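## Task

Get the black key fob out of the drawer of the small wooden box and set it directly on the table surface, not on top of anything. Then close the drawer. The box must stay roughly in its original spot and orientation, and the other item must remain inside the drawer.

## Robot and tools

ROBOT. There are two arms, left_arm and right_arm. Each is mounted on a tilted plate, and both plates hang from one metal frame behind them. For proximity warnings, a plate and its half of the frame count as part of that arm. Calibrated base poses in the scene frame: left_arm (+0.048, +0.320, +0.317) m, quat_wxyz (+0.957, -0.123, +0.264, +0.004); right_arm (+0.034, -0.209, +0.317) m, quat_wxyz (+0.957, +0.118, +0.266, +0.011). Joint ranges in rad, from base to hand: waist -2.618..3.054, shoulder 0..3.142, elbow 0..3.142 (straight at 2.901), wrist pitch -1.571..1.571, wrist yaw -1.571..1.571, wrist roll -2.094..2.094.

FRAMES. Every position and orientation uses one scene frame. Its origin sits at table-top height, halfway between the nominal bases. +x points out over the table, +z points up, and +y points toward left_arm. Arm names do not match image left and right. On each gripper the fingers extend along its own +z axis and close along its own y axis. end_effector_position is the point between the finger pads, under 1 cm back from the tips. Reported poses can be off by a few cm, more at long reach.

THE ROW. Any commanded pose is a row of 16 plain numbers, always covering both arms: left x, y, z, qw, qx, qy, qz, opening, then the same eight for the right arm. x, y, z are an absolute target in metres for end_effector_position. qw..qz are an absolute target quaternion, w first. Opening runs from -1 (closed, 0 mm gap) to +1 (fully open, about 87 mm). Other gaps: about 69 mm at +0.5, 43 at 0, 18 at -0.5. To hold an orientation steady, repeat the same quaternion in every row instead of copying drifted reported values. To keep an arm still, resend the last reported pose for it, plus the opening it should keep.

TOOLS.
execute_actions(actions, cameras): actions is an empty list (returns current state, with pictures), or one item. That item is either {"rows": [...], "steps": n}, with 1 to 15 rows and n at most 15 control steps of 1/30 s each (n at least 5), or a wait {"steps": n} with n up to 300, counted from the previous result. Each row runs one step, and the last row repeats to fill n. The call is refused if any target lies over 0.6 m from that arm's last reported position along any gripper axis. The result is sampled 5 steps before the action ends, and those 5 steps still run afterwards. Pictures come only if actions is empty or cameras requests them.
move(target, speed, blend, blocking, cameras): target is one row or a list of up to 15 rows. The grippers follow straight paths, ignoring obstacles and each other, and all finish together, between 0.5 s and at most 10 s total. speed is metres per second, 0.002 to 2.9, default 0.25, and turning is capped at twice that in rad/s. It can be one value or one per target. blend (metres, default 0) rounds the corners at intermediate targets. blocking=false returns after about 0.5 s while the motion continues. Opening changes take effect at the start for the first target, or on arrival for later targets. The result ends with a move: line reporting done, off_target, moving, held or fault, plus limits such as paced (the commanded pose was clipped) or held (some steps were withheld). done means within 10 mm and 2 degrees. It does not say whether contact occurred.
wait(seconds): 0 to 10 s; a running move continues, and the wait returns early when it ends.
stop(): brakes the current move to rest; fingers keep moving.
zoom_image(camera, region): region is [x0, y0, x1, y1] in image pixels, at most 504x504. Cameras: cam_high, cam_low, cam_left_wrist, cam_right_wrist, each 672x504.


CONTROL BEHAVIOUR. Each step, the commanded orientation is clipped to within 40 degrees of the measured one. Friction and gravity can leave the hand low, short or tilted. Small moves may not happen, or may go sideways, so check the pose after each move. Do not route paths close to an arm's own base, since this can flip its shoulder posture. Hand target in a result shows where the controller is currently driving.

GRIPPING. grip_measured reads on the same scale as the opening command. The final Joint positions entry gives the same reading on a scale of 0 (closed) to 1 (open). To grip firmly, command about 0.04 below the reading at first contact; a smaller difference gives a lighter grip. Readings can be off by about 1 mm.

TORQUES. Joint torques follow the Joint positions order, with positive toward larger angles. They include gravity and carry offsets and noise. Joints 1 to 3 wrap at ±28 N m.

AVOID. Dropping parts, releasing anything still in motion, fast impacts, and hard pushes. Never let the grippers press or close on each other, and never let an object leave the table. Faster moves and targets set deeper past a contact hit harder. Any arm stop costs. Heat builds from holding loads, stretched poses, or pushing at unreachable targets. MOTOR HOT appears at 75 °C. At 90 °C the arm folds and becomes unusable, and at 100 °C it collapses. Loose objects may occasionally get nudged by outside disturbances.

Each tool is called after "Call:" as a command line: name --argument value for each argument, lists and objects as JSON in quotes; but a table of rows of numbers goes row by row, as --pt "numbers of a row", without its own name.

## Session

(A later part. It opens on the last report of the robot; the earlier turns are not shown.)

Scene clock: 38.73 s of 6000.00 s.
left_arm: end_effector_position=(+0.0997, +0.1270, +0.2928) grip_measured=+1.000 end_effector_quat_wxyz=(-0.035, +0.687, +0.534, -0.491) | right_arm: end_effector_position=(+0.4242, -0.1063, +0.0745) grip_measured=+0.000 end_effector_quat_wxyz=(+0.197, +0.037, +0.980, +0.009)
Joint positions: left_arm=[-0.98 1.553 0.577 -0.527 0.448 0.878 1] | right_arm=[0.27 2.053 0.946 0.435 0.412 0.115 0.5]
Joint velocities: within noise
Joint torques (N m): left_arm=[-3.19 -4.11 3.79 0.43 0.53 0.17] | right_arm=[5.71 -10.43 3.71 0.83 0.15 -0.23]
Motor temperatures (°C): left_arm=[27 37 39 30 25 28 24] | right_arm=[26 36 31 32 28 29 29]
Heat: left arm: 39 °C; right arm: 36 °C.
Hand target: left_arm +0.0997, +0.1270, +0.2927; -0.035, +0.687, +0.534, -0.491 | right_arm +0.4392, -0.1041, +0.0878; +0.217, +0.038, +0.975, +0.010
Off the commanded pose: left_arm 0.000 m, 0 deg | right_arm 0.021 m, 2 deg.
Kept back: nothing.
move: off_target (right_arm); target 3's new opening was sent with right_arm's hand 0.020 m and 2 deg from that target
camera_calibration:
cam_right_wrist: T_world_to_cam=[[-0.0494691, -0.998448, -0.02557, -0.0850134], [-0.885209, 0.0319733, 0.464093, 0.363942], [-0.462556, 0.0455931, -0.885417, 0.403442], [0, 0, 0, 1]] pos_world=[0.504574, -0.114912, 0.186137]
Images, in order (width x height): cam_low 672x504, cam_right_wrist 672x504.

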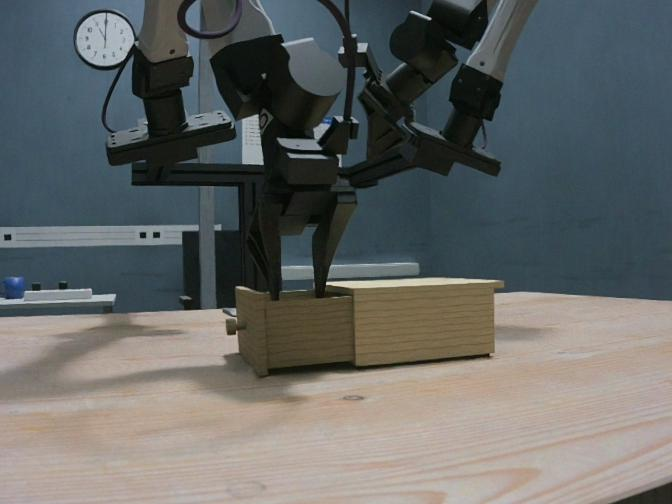

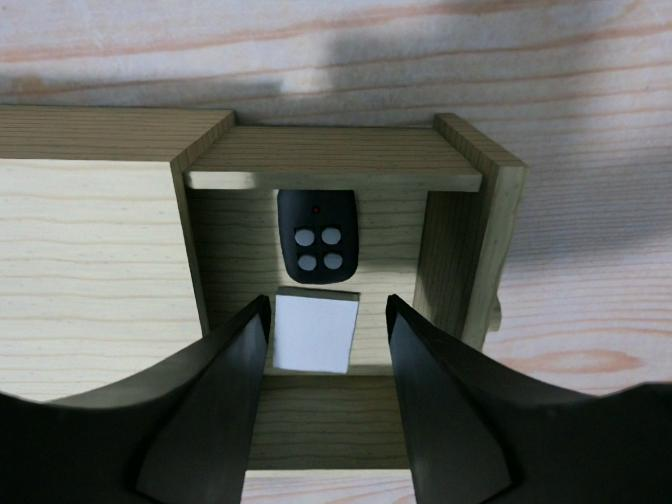

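Call:
move --target '[0.0997, 0.1270, 0.2928, -0.035, 0.687, 0.534, -0.491, 1, 0.4385, -0.1010, 0.026, 0.2161, 0.01133, 0.97496, 0.0511, -0.03]' --speed 0.1 --cameras '["cam_right_wrist", "cam_low"]'

Call:
zoom_image --camera "cam_right_wrist" --region '[100, 120, 560, 500]'

Call:
zoom_image --camera "cam_low" --region '[210, 130, 400, 390]'

Scene clock: 40.83 s of 6000.00 s.
left_arm: end_effector_position=(+0.0997, +0.1270, +0.2928) grip_measured=+1.000 end_effector_quat_wxyz=(-0.035, +0.687, +0.534, -0.491) | right_arm: end_effector_position=(+0.4279, -0.1029, +0.0329) grip_measured=-0.031 end_effector_quat_wxyz=(+0.199, +0.006, +0.979, +0.041)
Joint positions: left_arm=[-0.98 1.553 0.577 -0.527 0.448 0.878 1] | right_arm=[0.21 2.202 1.016 0.536 0.29 0.025 0.484]
Joint velocities: within noise
Joint torques (N m): left_arm=[-3.21 -4.1 3.75 0.43 0.54 0.19] | right_arm=[3.12 -5.68 4.48 1.34 -0.32 -0.18]
Motor temperatures (°C): left_arm=[27 37 39 30 25 28 24] | right_arm=[26 36 31 32 28 29 29]
Heat: left arm: 39 °C; right arm: 36 °C.
Hand target: left_arm +0.0997, +0.1270, +0.2927; -0.035, +0.687, +0.534, -0.491 | right_arm +0.4380, -0.1013, +0.0268; +0.216, +0.011, +0.975, +0.051
Off the commanded pose: left_arm 0.000 m, 0 deg | right_arm 0.013 m, 2 deg.
Kept back: nothing.
move: off_target (right_arm)
camera_calibration:
cam_right_wrist: T_world_to_cam=[[0.0234632, -0.996789, -0.0765596, -0.111878], [-0.888038, -0.0559542, 0.456353, 0.378881], [-0.459172, 0.0572803, -0.886499, 0.368037], [0, 0, 0, 1]] pos_world=[0.508078, -0.1114, 0.144795]
Images, in order (width x height): cam_low 672x504, cam_right_wrist 672x504.

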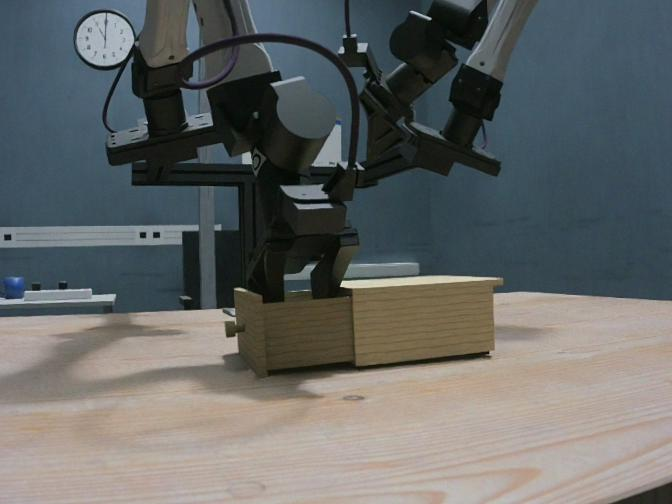

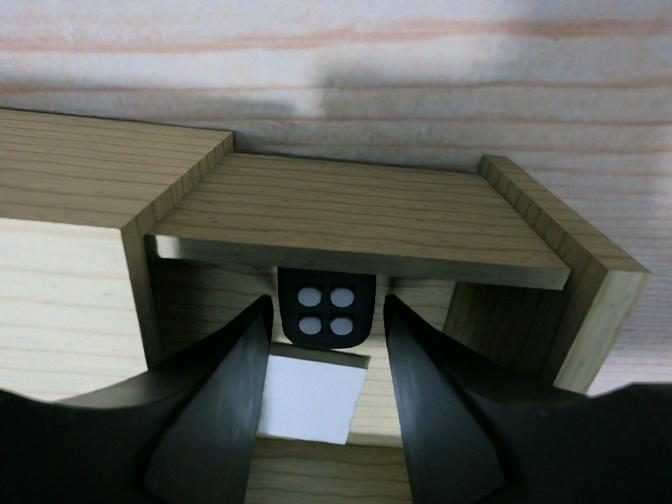

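Scaled by 1.096 from the camera's 672x504 image, which has a finer 960x720 frame.

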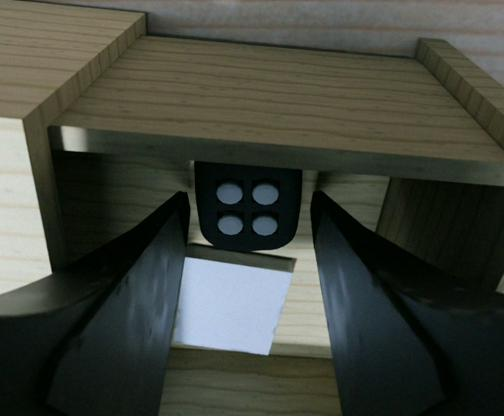

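Scaled by 1.938 from the camera's 672x504 image, which has a finer 960x720 frame.

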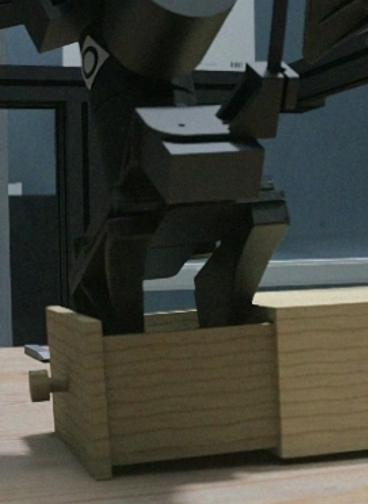

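Call:
move --pt "0.0997 0.1270 0.2928 -0.035 0.687 0.534 -0.491 1 0.4410 -0.1005 0.018 0.2161 0.01133 0.97496 0.0511 -0.09" --pt "0.0997 0.1270 0.2928 -0.035 0.687 0.534 -0.491 1 0.4410 -0.1005 0.018 0.2161 0.01133 0.97496 0.0511 -0.27" --speed 0.06 --cameras '["cam_right_wrist", "cam_low"]'

Call:
zoom_image --camera "cam_right_wrist" --region '[100, 120, 560, 500]'

Scene clock: 43.40 s of 6000.00 s.
left_arm: end_effector_position=(+0.0997, +0.1270, +0.2928) grip_measured=+1.000 end_effector_quat_wxyz=(-0.035, +0.687, +0.534, -0.491) | right_arm: end_effector_position=(+0.4339, -0.1013, +0.0282) grip_measured=-0.173 end_effector_quat_wxyz=(+0.206, +0.003, +0.978, +0.045)
Joint positions: left_arm=[-0.98 1.553 0.577 -0.527 0.448 0.878 1] | right_arm=[0.205 2.224 1.038 0.551 0.277 0.012 0.413]
Joint velocities: within noise
Joint torques (N m): left_arm=[-3.23 -4.08 3.74 0.43 0.54 0.18] | right_arm=[3.1 -5.12 4.89 1.26 -0.22 -0.12]
Motor temperatures (°C): left_arm=[27 37 39 30 25 28 24] | right_arm=[26 36 31 32 28 29 29]
Heat: left arm: 39 °C; right arm: 36 °C.
Hand target: left_arm +0.0997, +0.1270, +0.2927; -0.035, +0.687, +0.534, -0.491 | right_arm +0.4404, -0.1008, +0.0187; +0.216, +0.011, +0.975, +0.051
Off the commanded pose: left_arm 0.000 m, 0 deg | right_arm 0.012 m, 2 deg.
Kept back: nothing.
move: off_target (right_arm); target 2's new opening was sent with right_arm's hand 0.014 m and 2 deg from that target
camera_calibration:
cam_right_wrist: T_world_to_cam=[[0.0326124, -0.996099, -0.0819921, -0.114522], [-0.893998, -0.0657525, 0.44322, 0.388396], [-0.446883, 0.0588463, -0.892655, 0.361497], [0, 0, 0, 1]] pos_world=[0.512507, -0.10981, 0.141157]
Images, in order (width x height): cam_low 672x504, cam_right_wrist 672x504.

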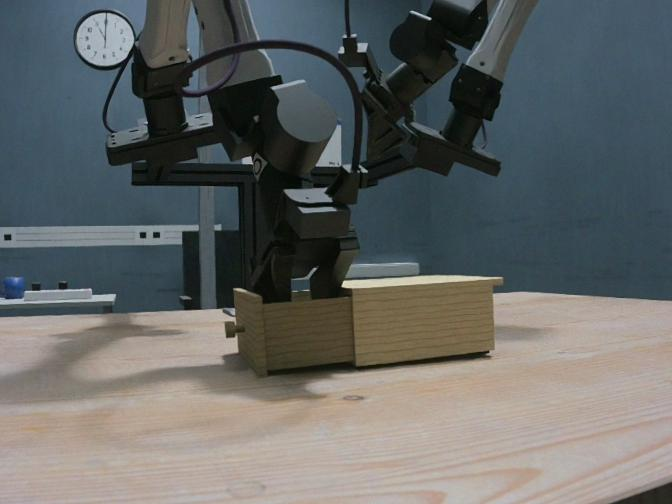

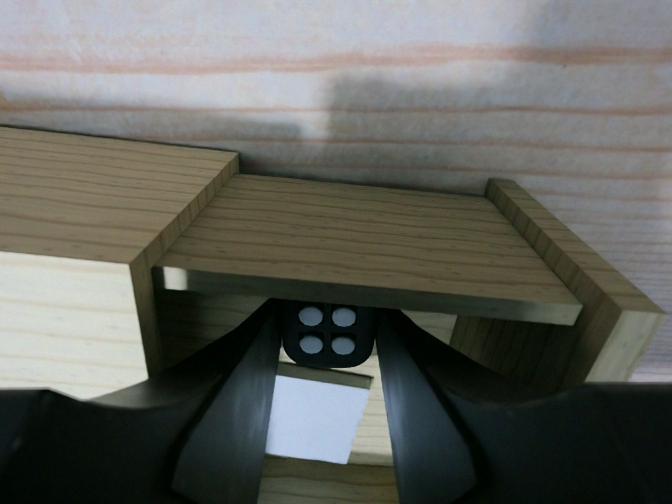

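Scaled by 1.096 from the camera's 672x504 image, which has a finer 960x720 frame.

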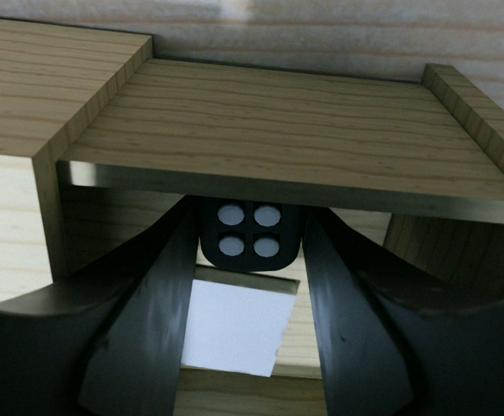

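Call:
move --pt "0.0997 0.1270 0.2928 -0.035 0.687 0.534 -0.491 1 0.4400 -0.1015 0.060 0.2161 0.01133 0.97496 0.0511 -0.27" --pt "0.0997 0.1270 0.2928 -0.035 0.687 0.534 -0.491 1 0.4400 -0.1030 0.130 0.21687 0.0100 0.97556 0.0300 -0.27" --speed '[0.08, 0.15]' --blend '[0.01, 0]' --cameras '["cam_right_wrist", "cam_low"]'

Scene clock: 45.23 s of 6000.00 s.
left_arm: end_effector_position=(+0.0997, +0.1270, +0.2928) grip_measured=+1.000 end_effector_quat_wxyz=(-0.035, +0.687, +0.534, -0.491) | right_arm: end_effector_position=(+0.4329, -0.1035, +0.1173) grip_measured=-0.173 end_effector_quat_wxyz=(+0.203, +0.002, +0.979, +0.029)
Joint positions: left_arm=[-0.98 1.553 0.577 -0.527 0.448 0.878 1] | right_arm=[0.299 1.898 0.921 0.315 0.382 0.067 0.413]
Joint velocities: within noise
Joint torques (N m): left_arm=[-3.21 -4.11 3.78 0.42 0.53 0.18] | right_arm=[5.18 -10.55 2.88 0.87 0.1 -0.05]
Motor temperatures (°C): left_arm=[27 37 39 30 25 28 24] | right_arm=[26 36 31 32 28 29 29]
Heat: left arm: 39 °C; right arm: 36 °C.
Hand target: left_arm +0.0997, +0.1270, +0.2927; -0.035, +0.687, +0.534, -0.491 | right_arm +0.4400, -0.1030, +0.1296; +0.217, +0.010, +0.976, +0.030
Off the commanded pose: left_arm 0.000 m, 0 deg | right_arm 0.015 m, 2 deg.
Kept back: nothing.
move: off_target (right_arm)
camera_calibration:
cam_right_wrist: T_world_to_cam=[[0.0275802, -0.998279, -0.0517593, -0.110923], [-0.891359, -0.047997, 0.45075, 0.347682], [-0.452458, 0.0337043, -0.891149, 0.440319], [0, 0, 0, 1]] pos_world=[0.512195, -0.108885, 0.229931]
Images, in order (width x height): cam_low 672x504, cam_right_wrist 672x504.

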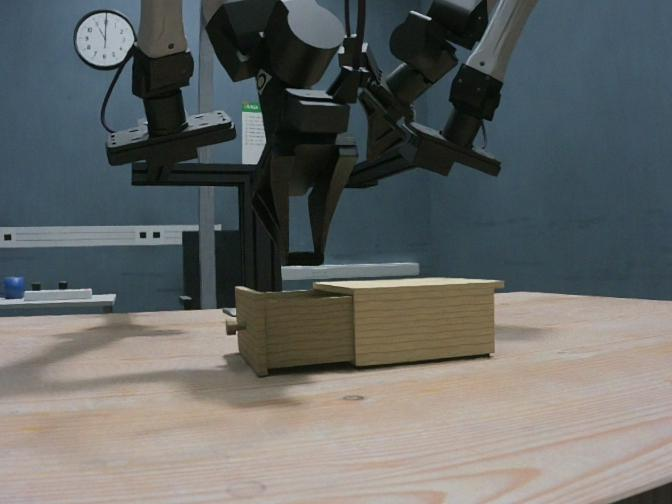

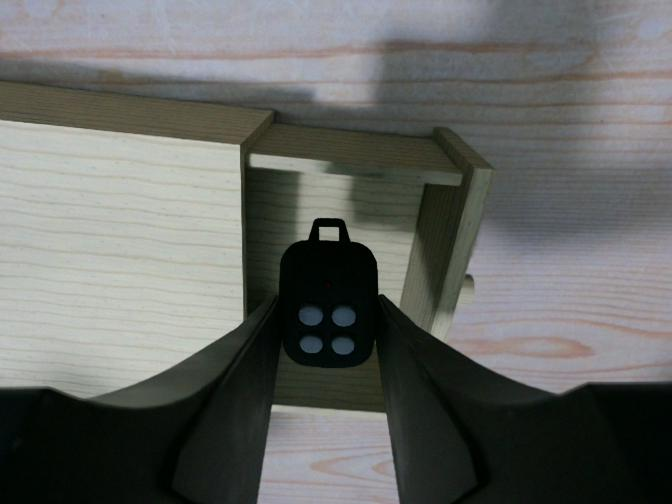

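Call:
move --pt "0.0997 0.1270 0.2928 -0.035 0.687 0.534 -0.491 1 0.4200 -0.2100 0.130 0.2161 0.01133 0.97496 0.0511 -0.27" --pt "0.0997 0.1270 0.2928 -0.035 0.687 0.534 -0.491 1 0.4100 -0.2750 0.100 0.2161 0.01133 0.97496 0.0511 -0.27" --pt "0.0997 0.1270 0.2928 -0.035 0.687 0.534 -0.491 1 0.4100 -0.2750 0.035 0.2161 0.01133 0.97496 0.0511 -0.27" --speed '[0.22, 0.22, 0.12]' --blend '[0.03, 0.02, 0]' --cameras '["cam_right_wrist", "cam_low", "cam_high"]'

Call:
zoom_image --camera "cam_low" --region '[60, 200, 300, 400]'

Scene clock: 47.63 s of 6000.00 s.
left_arm: end_effector_position=(+0.0997, +0.1270, +0.2928) grip_measured=+1.000 end_effector_quat_wxyz=(-0.035, +0.687, +0.534, -0.491) | right_arm: end_effector_position=(+0.4050, -0.2719, +0.0381) grip_measured=-0.173 end_effector_quat_wxyz=(+0.206, +0.014, +0.977, +0.052)
Joint positions: left_arm=[-0.98 1.553 0.577 -0.527 0.448 0.878 1] | right_arm=[-0.258 2.023 0.853 0.559 -0.109 -0.232 0.413]
Joint velocities: within noise
Joint torques (N m): left_arm=[-3.19 -4.07 3.75 0.43 0.53 0.18] | right_arm=[0.64 -6.42 2.77 1.12 -0.26 -0.23]
Motor temperatures (°C): left_arm=[27 37 39 30 25 28 24] | right_arm=[26 36 31 32 28 29 29]
Heat: left arm: 39 °C; right arm: 36 °C.
Hand target: left_arm +0.0997, +0.1270, +0.2927; -0.035, +0.687, +0.534, -0.491 | right_arm +0.4098, -0.2751, +0.0352; +0.216, +0.011, +0.975, +0.051
Off the commanded pose: left_arm 0.000 m, 0 deg | right_arm 0.007 m, 1 deg.
Kept back: nothing.
move: done
camera_calibration:
cam_right_wrist: T_world_to_cam=[[0.0129286, -0.99492, -0.0998388, -0.273748], [-0.894588, -0.0561149, 0.443355, 0.349864], [-0.446705, 0.0835826, -0.890769, 0.374099], [0, 0, 0, 1]] pos_world=[0.483635, -0.283993, 0.150791]
Images, in order (width x height): cam_high 672x504, cam_low 672x504, cam_right_wrist 672x504.

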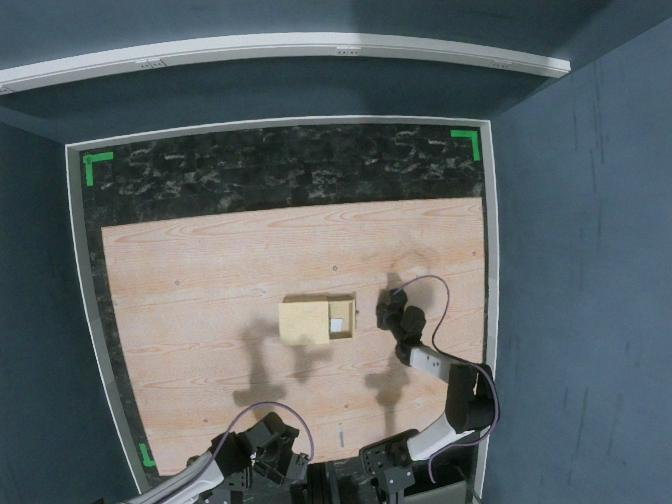

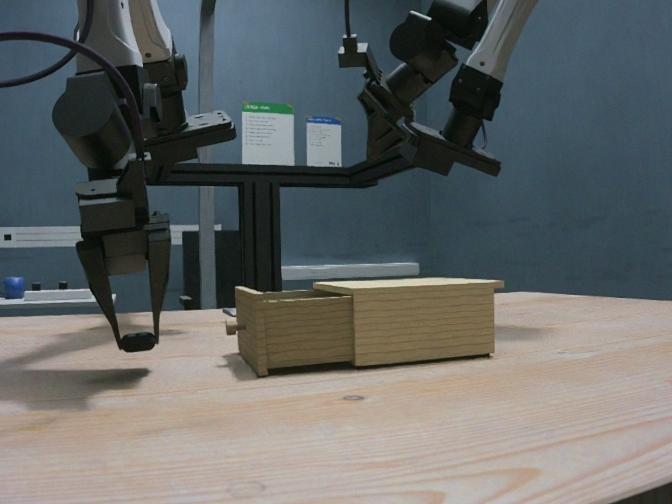

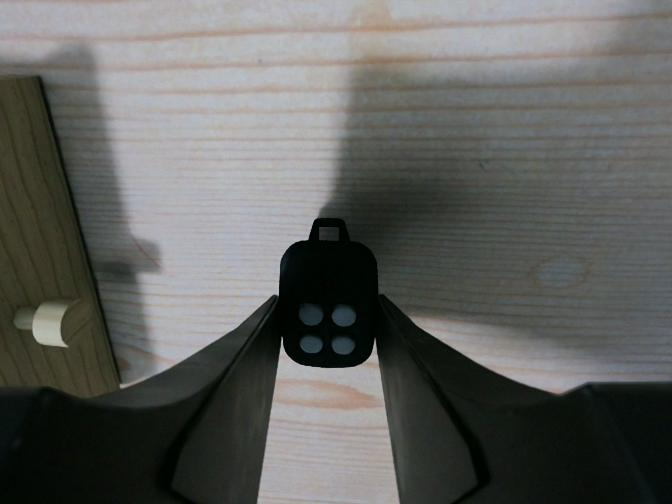

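Scaled by 2.100 from the camera's 672x504 image, which has a finer 960x720 frame.

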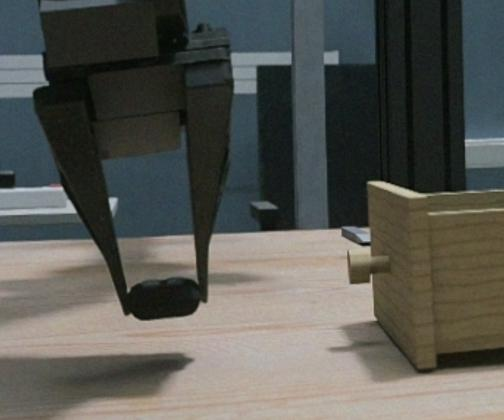

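Call:
move --pt "0.0997 0.1270 0.2928 -0.035 0.687 0.534 -0.491 1 0.4100 -0.2750 0.0190 0.2161 0.01133 0.97496 0.0511 -0.27" --speed 0.08 --cameras '["cam_right_wrist", "cam_low"]'

Call:
zoom_image --camera "cam_low" --region '[60, 250, 260, 400]'

Scene clock: 49.07 s of 6000.00 s.
left_arm: end_effector_position=(+0.0997, +0.1270, +0.2928) grip_measured=+1.000 end_effector_quat_wxyz=(-0.035, +0.687, +0.534, -0.491) | right_arm: end_effector_position=(+0.4057, -0.2719, +0.0225) grip_measured=-0.173 end_effector_quat_wxyz=(+0.206, +0.014, +0.977, +0.052)
Joint positions: left_arm=[-0.98 1.553 0.577 -0.527 0.448 0.878 1] | right_arm=[-0.262 2.09 0.888 0.592 -0.112 -0.234 0.413]
Joint velocities: within noise
Joint torques (N m): left_arm=[-3.18 -4.11 3.75 0.44 0.54 0.18] | right_arm=[0.47 -6.56 2.61 1.09 -0.24 -0.28]
Motor temperatures (°C): left_arm=[27 37 39 30 25 27 24] | right_arm=[26 36 31 32 28 29 29]
Heat: left arm: 39 °C; right arm: 36 °C.
Hand target: left_arm +0.0997, +0.1270, +0.2927; -0.035, +0.687, +0.534, -0.491 | right_arm +0.4099, -0.2750, +0.0192; +0.216, +0.011, +0.975, +0.051
Off the commanded pose: left_arm 0.000 m, 0 deg | right_arm 0.006 m, 1 deg.
Kept back: nothing.
move: done
camera_calibration:
cam_right_wrist: T_world_to_cam=[[0.0130399, -0.99492, -0.0998236, -0.275269], [-0.895085, -0.056114, 0.442351, 0.357615], [-0.445705, 0.0835824, -0.891269, 0.36], [0, 0, 0, 1]] pos_world=[0.484139, -0.283893, 0.135187]
Images, in order (width x height): cam_low 672x504, cam_right_wrist 672x504.

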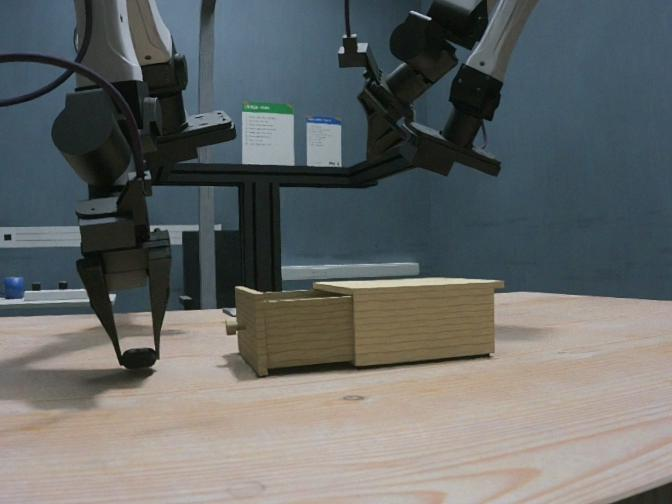

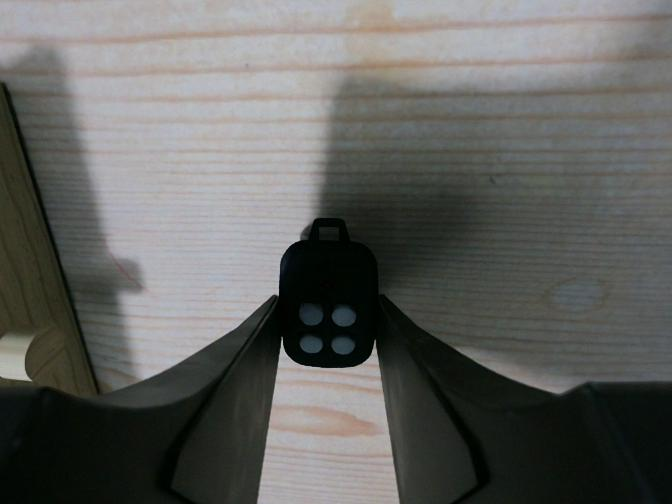

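Scaled by 2.520 from the camera's 672x504 image, which has a finer 960x720 frame.

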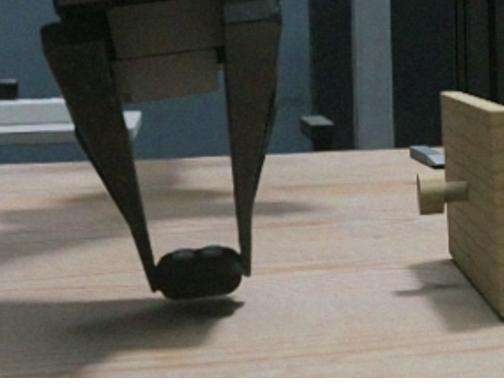

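Call:
move --pt "0.0997 0.1270 0.2928 -0.035 0.687 0.534 -0.491 1 0.4100 -0.2750 0.0140 0.2161 0.01133 0.97496 0.0511 -0.27" --speed 0.04 --cameras '["cam_right_wrist", "cam_low"]'

Call:
zoom_image --camera "cam_low" --region '[60, 250, 260, 400]'

Scene clock: 50.23 s of 6000.00 s.
left_arm: end_effector_position=(+0.0997, +0.1270, +0.2928) grip_measured=+1.000 end_effector_quat_wxyz=(-0.035, +0.687, +0.534, -0.491) | right_arm: end_effector_position=(+0.4057, -0.2712, +0.0176) grip_measured=-0.173 end_effector_quat_wxyz=(+0.206, +0.014, +0.977, +0.052)
Joint positions: left_arm=[-0.98 1.553 0.577 -0.527 0.448 0.878 1] | right_arm=[-0.262 2.11 0.899 0.6 -0.114 -0.235 0.413]
Joint velocities: within noise
Joint torques (N m): left_arm=[-3.22 -4.08 3.75 0.42 0.53 0.17] | right_arm=[0.49 -6.54 2.47 1.05 -0.26 -0.23]
Motor temperatures (°C): left_arm=[27 37 39 30 25 27 23] | right_arm=[26 36 31 32 28 29 29]
Heat: left arm: 39 °C; right arm: 36 °C.
Hand target: left_arm +0.0997, +0.1270, +0.2927; -0.035, +0.687, +0.534, -0.491 | right_arm +0.4098, -0.2750, +0.0142; +0.216, +0.011, +0.975, +0.051
Off the commanded pose: left_arm 0.000 m, 0 deg | right_arm 0.007 m, 1 deg.
Kept back: nothing.
move: done
camera_calibration:
cam_right_wrist: T_world_to_cam=[[0.0142105, -0.99481, -0.100757, -0.275578], [-0.894874, -0.057609, 0.442585, 0.359345], [-0.446092, 0.0838751, -0.891048, 0.355869], [0, 0, 0, 1]] pos_world=[0.484236, -0.283294, 0.13029]
Images, in order (width x height): cam_low 672x504, cam_right_wrist 672x504.

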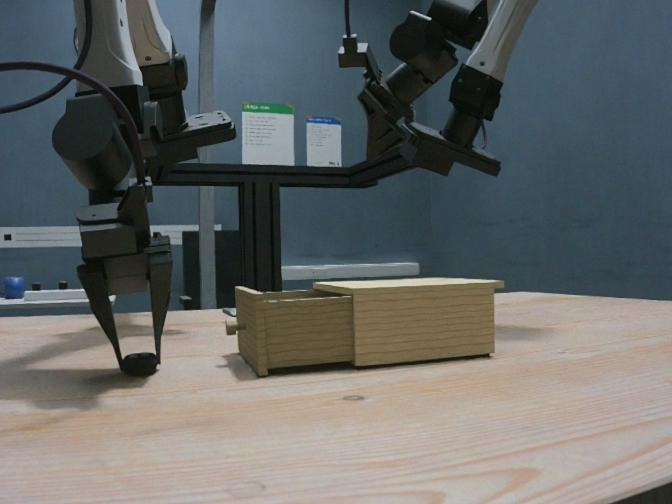

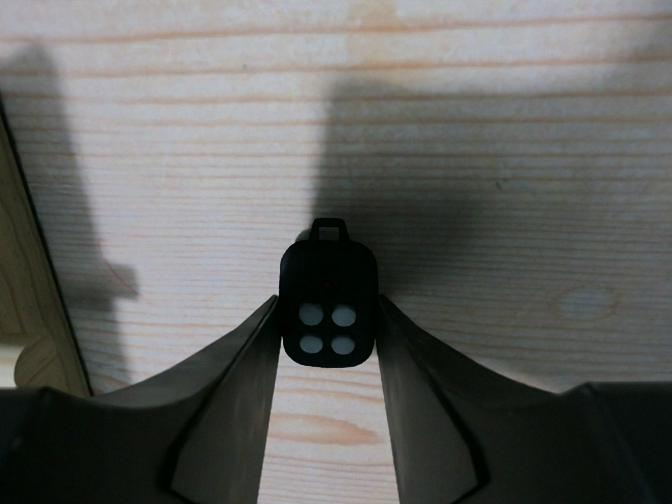

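Scaled by 2.520 from the camera's 672x504 image, which has a finer 960x720 frame.

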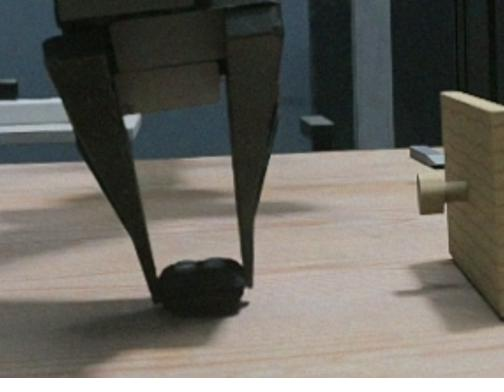

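Call:
move --pt "0.0997 0.1270 0.2928 -0.035 0.687 0.534 -0.491 1 0.4100 -0.2750 0.0105 0.2161 0.01133 0.97496 0.0511 -0.27" --speed 0.03 --cameras '["cam_low"]'

Call:
zoom_image --camera "cam_low" --region '[60, 250, 260, 400]'

Scene clock: 51.23 s of 6000.00 s.
left_arm: end_effector_position=(+0.0997, +0.1270, +0.2928) grip_measured=+1.000 end_effector_quat_wxyz=(-0.035, +0.687, +0.534, -0.491) | right_arm: end_effector_position=(+0.4068, -0.2714, +0.0166) grip_measured=-0.173 end_effector_quat_wxyz=(+0.208, +0.013, +0.977, +0.052)
Joint positions: left_arm=[-0.98 1.553 0.577 -0.527 0.448 0.878 1] | right_arm=[-0.262 2.115 0.902 0.605 -0.114 -0.235 0.413]
Joint velocities: within noise
Joint torques (N m): left_arm=[-3.15 -4.1 3.77 0.44 0.54 0.17] | right_arm=[0.31 -5.94 2.96 1.12 -0.28 -0.26]
Motor temperatures (°C): left_arm=[27 37 39 30 25 27 23] | right_arm=[26 36 31 32 28 29 29]
Heat: left arm: 39 °C; right arm: 36 °C.
Hand target: left_arm +0.0997, +0.1270, +0.2927; -0.035, +0.687, +0.534, -0.491 | right_arm +0.4098, -0.2750, +0.0108; +0.216, +0.011, +0.975, +0.051
Off the commanded pose: left_arm 0.000 m, 0 deg | right_arm 0.008 m, 1 deg.
Kept back: nothing.
move: done
Images, in order (width x height): cam_low 672x504.

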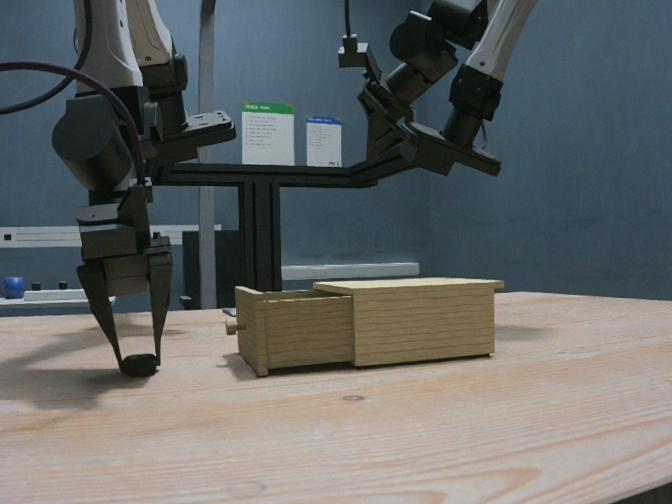

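Scaled by 2.520 from the camera's 672x504 image, which has a finer 960x720 frame.

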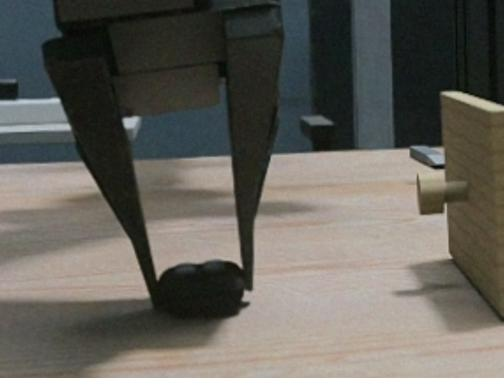

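Call:
move --pt "0.0997 0.1270 0.2928 -0.035 0.687 0.534 -0.491 1 0.4100 -0.2748 0.0125 0.2161 0.01133 0.97496 0.0511 -0.02" --pt "0.0997 0.1270 0.2928 -0.035 0.687 0.534 -0.491 1 0.4080 -0.2740 0.0900 0.2161 0.01133 0.97496 0.0511 -0.02" --pt "0.0997 0.1270 0.2928 -0.035 0.687 0.534 -0.491 1 0.4040 -0.2200 0.0850 0.2161 0.01133 0.97496 0.0511 -0.95" --pt "0.0997 0.1270 0.2928 -0.035 0.687 0.534 -0.491 1 0.4040 -0.2150 0.0330 0.2161 0.01133 0.97496 0.0511 -0.95" --speed '[0.05, 0.15, 0.2, 0.15]' --blend '[0, 0.01, 0, 0]' --cameras '["cam_right_wrist", "cam_low", "cam_high"]'

Call:
zoom_image --camera "cam_high" --region '[270, 260, 430, 380]'

Scene clock: 55.83 s of 6000.00 s.
left_arm: end_effector_position=(+0.0997, +0.1270, +0.2928) grip_measured=+1.000 end_effector_quat_wxyz=(-0.035, +0.687, +0.534, -0.491) | right_arm: end_effector_position=(+0.4004, -0.2113, +0.0367) grip_measured=-0.950 end_effector_quat_wxyz=(+0.209, +0.007, +0.976, +0.054)
Joint positions: left_arm=[-0.98 1.553 0.577 -0.527 0.448 0.878 1] | right_arm=[-0.092 2.065 0.803 0.658 0.017 -0.151 0.025]
Joint velocities: within noise
Joint torques (N m): left_arm=[-3.18 -4.08 3.79 0.41 0.54 0.17] | right_arm=[1.33 -6.17 2.25 1.15 -0.13 -0.16]
Motor temperatures (°C): left_arm=[27 37 39 30 25 27 23] | right_arm=[26 37 31 32 28 29 29]
Heat: left arm: 39 °C; right arm: 37 °C.
Hand target: left_arm +0.0997, +0.1270, +0.2927; -0.035, +0.687, +0.534, -0.491 | right_arm +0.4038, -0.2150, +0.0332; +0.216, +0.011, +0.975, +0.051
Off the commanded pose: left_arm 0.000 m, 0 deg | right_arm 0.006 m, 1 deg.
Kept back: nothing.
move: done
camera_calibration:
cam_right_wrist: T_world_to_cam=[[0.0287506, -0.994333, -0.102347, -0.219687], [-0.896771, -0.0708875, 0.43678, 0.347717], [-0.44156, 0.0792242, -0.893727, 0.362786], [0, 0, 0, 1]] pos_world=[0.478331, -0.222535, 0.149872]
Images, in order (width x height): cam_high 672x504, cam_low 672x504, cam_right_wrist 672x504.

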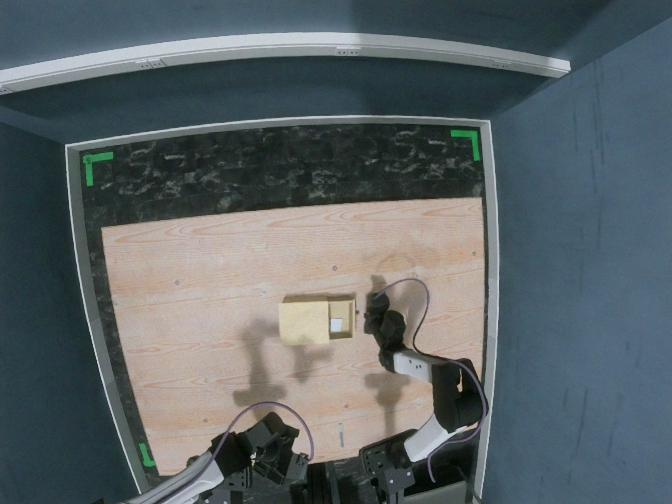

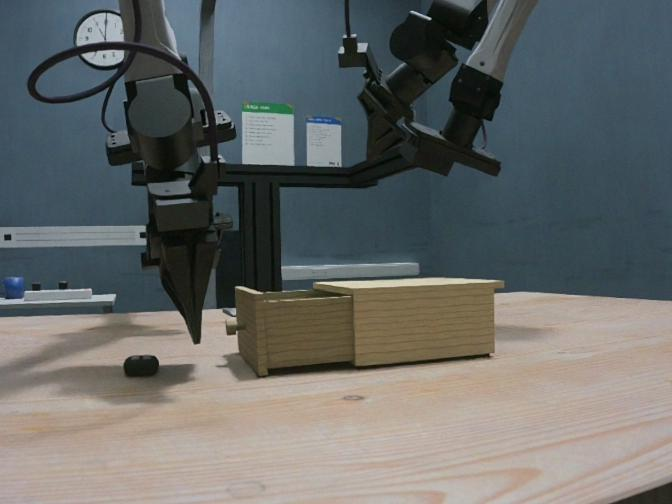

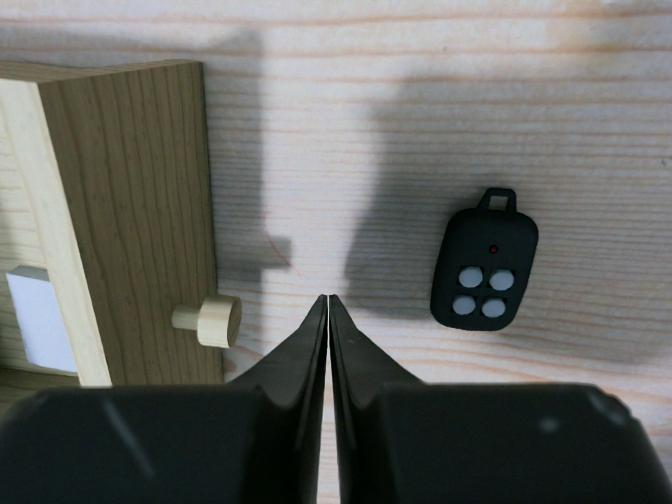

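Scaled by 3.150 from the camera's 672x504 image, which has a finer 960x720 frame.

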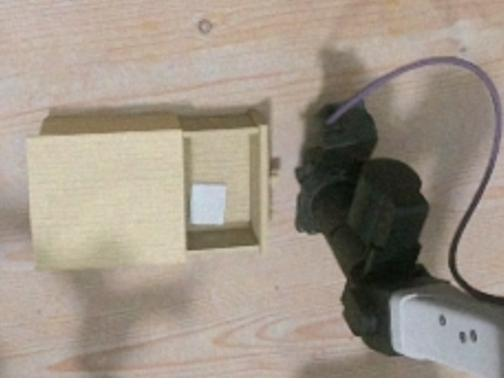

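Call:
move --pt "0.0997 0.1270 0.2928 -0.035 0.687 0.534 -0.491 1 0.4015 -0.1950 0.0330 0.2161 0.01133 0.97496 0.0511 -0.95" --pt "0.0997 0.1270 0.2928 -0.035 0.687 0.534 -0.491 1 0.4015 -0.1100 0.0330 0.2161 0.01133 0.97496 0.0511 -0.95" --speed '[0.06, 0.08]' --blend '[0.005, 0]' --cameras '["cam_right_wrist", "cam_low", "cam_high"]'

Call:
zoom_image --camera "cam_high" --region '[270, 260, 430, 380]'

Call:
zoom_image --camera "cam_low" --region '[100, 220, 520, 400]'

Scene clock: 58.03 s of 6000.00 s.
left_arm: end_effector_position=(+0.0997, +0.1270, +0.2928) grip_measured=+1.000 end_effector_quat_wxyz=(-0.035, +0.687, +0.534, -0.491) | right_arm: end_effector_position=(+0.4025, -0.1390, +0.0350) grip_measured=-0.950 end_effector_quat_wxyz=(+0.215, +0.017, +0.976, +0.009)
Joint positions: left_arm=[-0.98 1.553 0.577 -0.527 0.448 0.878 1] | right_arm=[0.158 2.165 0.85 0.71 0.315 -0.01 0.025]
Joint velocities: within noise
Joint torques (N m): left_arm=[-3.22 -4.1 3.74 0.43 0.54 0.18] | right_arm=[7.27 -5.63 2.61 0.99 -0.58 0.12]
Motor temperatures (°C): left_arm=[27 37 39 30 25 27 23] | right_arm=[26 37 31 32 28 29 29]
Heat: left arm: 39 °C; right arm: 37 °C.
Hand target: left_arm +0.0997, +0.1270, +0.2927; -0.035, +0.687, +0.534, -0.491 | right_arm +0.4004, -0.1108, +0.0345; +0.215, +0.011, +0.975, +0.051
Off the commanded pose: left_arm 0.000 m, 0 deg | right_arm 0.029 m, 5 deg.
Kept back: nothing.
move: off_target (right_arm)
camera_calibration:
cam_right_wrist: T_world_to_cam=[[-0.0102367, -0.999783, -0.0181385, -0.135912], [-0.902617, 0.00143249, 0.430443, 0.368053], [-0.430324, 0.0207784, -0.902435, 0.344174], [0, 0, 0, 1]] pos_world=[0.478925, -0.143561, 0.149704]
Images, in order (width x height): cam_high 672x504, cam_low 672x504, cam_right_wrist 672x504.

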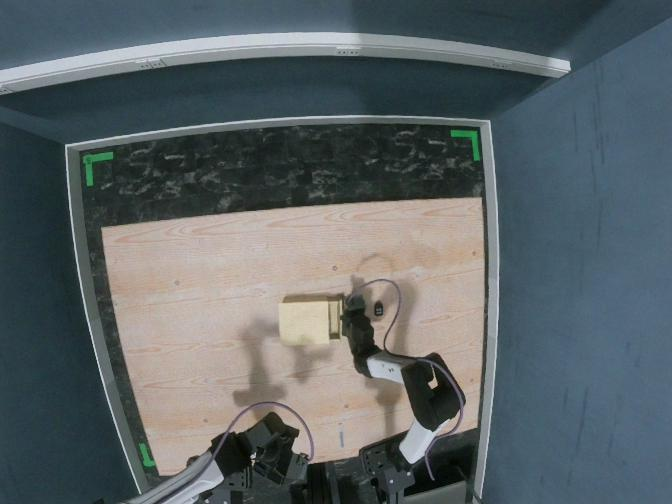

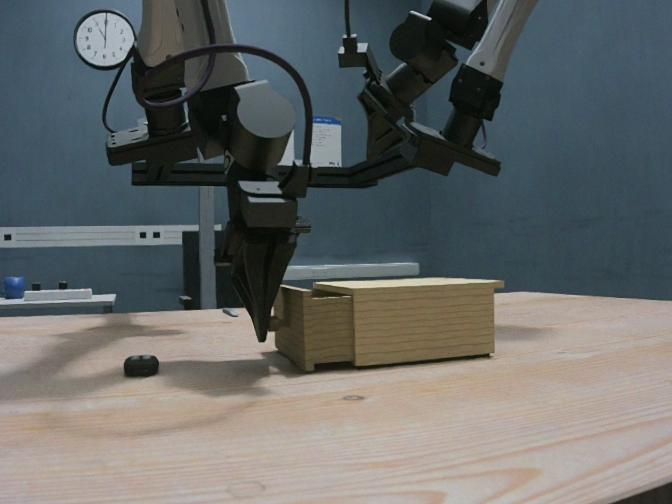

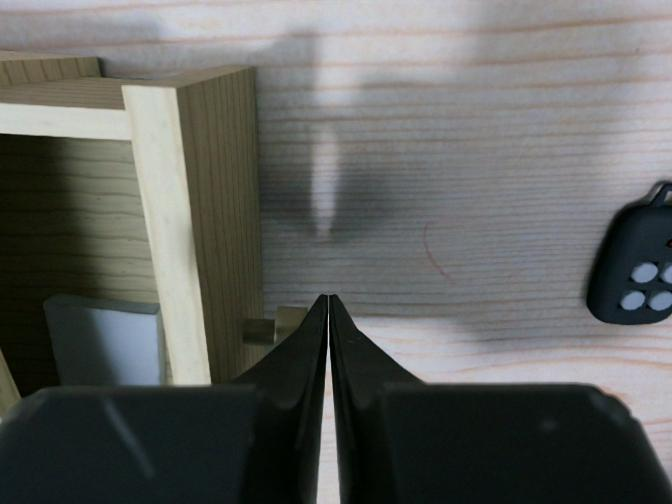

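Scaled by 3.150 from the camera's 672x504 image, which has a finer 960x720 frame.

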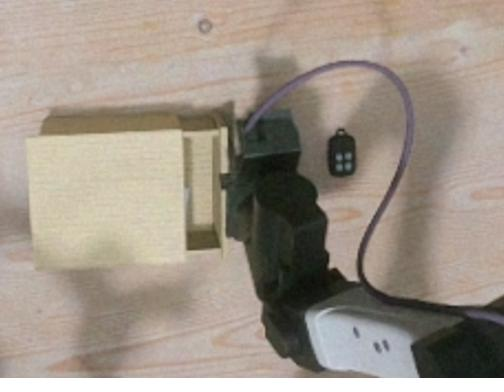

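Scaled by 1.200 from the camera's 672x504 image, which has a finer 960x720 frame.

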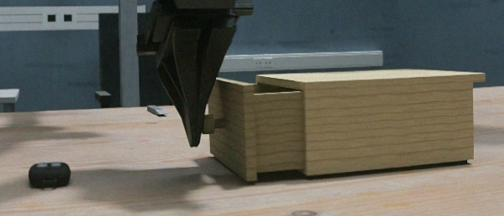

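Call:
move --target '[0.0997, 0.1270, 0.2928, -0.035, 0.687, 0.534, -0.491, 1, 0.4010, -0.0820, 0.0330, 0.2161, 0.01133, 0.97496, 0.0511, -0.95]' --speed 0.08 --cameras '["cam_right_wrist", "cam_low", "cam_high"]'

Call:
zoom_image --camera "cam_high" --region '[270, 260, 430, 380]'

Call:
zoom_image --camera "cam_low" --region '[100, 220, 520, 400]'

Scene clock: 59.37 s of 6000.00 s.
left_arm: end_effector_position=(+0.0997, +0.1270, +0.2928) grip_measured=+1.000 end_effector_quat_wxyz=(-0.035, +0.687, +0.534, -0.491) | right_arm: end_effector_position=(+0.4033, -0.1118, +0.0347) grip_measured=-0.951 end_effector_quat_wxyz=(+0.217, +0.019, +0.976, +0.008)
Joint positions: left_arm=[-0.98 1.553 0.577 -0.527 0.448 0.878 1] | right_arm=[0.23 2.203 0.887 0.701 0.376 0.035 0.025]
Joint velocities: within noise
Joint torques (N m): left_arm=[-3.22 -4.11 3.78 0.43 0.54 0.18] | right_arm=[7.77 -5.97 2.99 0.91 -0.58 0.14]
Motor temperatures (°C): left_arm=[27 37 39 30 25 27 23] | right_arm=[26 36 31 32 28 29 29]
Heat: left arm: 39 °C; right arm: 36 °C.
Hand target: left_arm +0.0997, +0.1270, +0.2927; -0.035, +0.687, +0.534, -0.491 | right_arm +0.4000, -0.0829, +0.0345; +0.216, +0.011, +0.975, +0.051
Off the commanded pose: left_arm 0.000 m, 0 deg | right_arm 0.030 m, 5 deg.
Kept back: nothing.
move: off_target (right_arm)
camera_calibration:
cam_right_wrist: T_world_to_cam=[[-0.0135226, -0.999757, -0.0173896, -0.107541], [-0.904778, 0.00483062, 0.425857, 0.37043], [-0.42567, 0.0214924, -0.904623, 0.341917], [0, 0, 0, 1]] pos_world=[0.479246, -0.116653, 0.149686]
Images, in order (width x height): cam_high 672x504, cam_low 672x504, cam_right_wrist 672x504.

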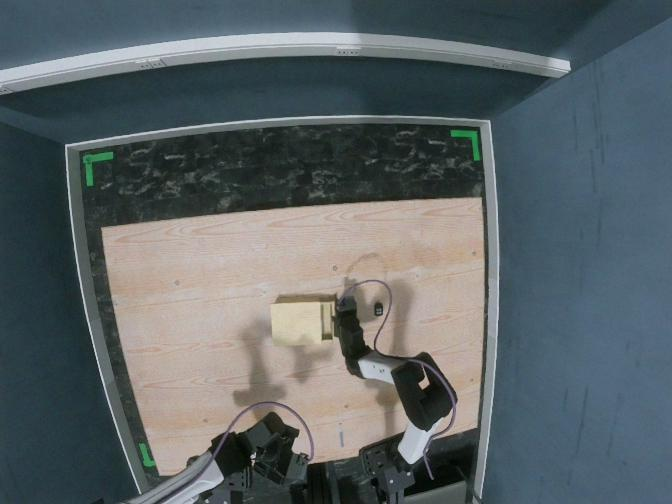

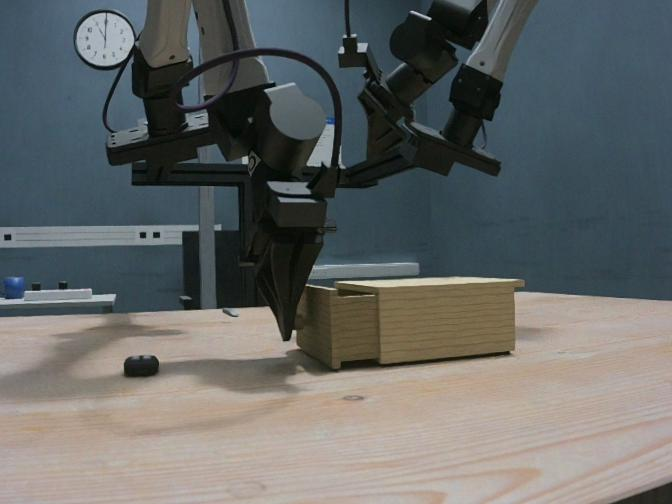

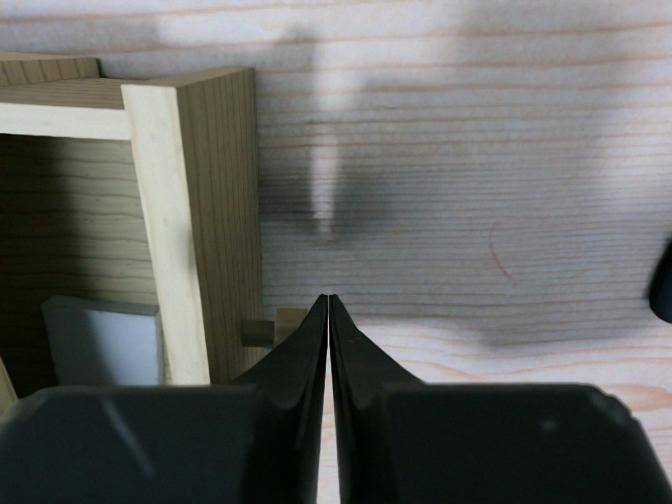

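Scaled by 3.150 from the camera's 672x504 image, which has a finer 960x720 frame.

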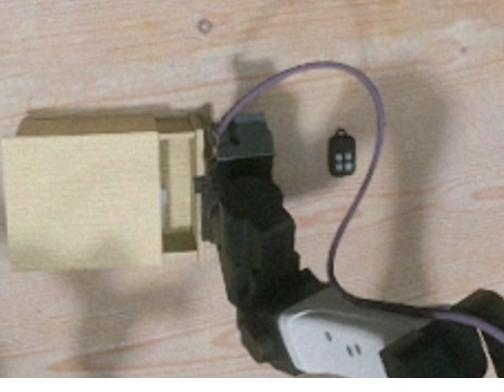

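Scaled by 1.200 from the camera's 672x504 image, which has a finer 960x720 frame.

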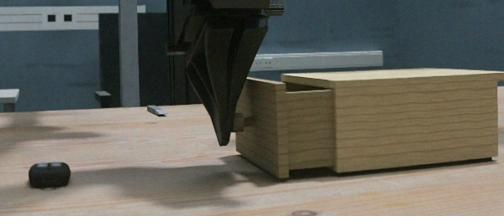

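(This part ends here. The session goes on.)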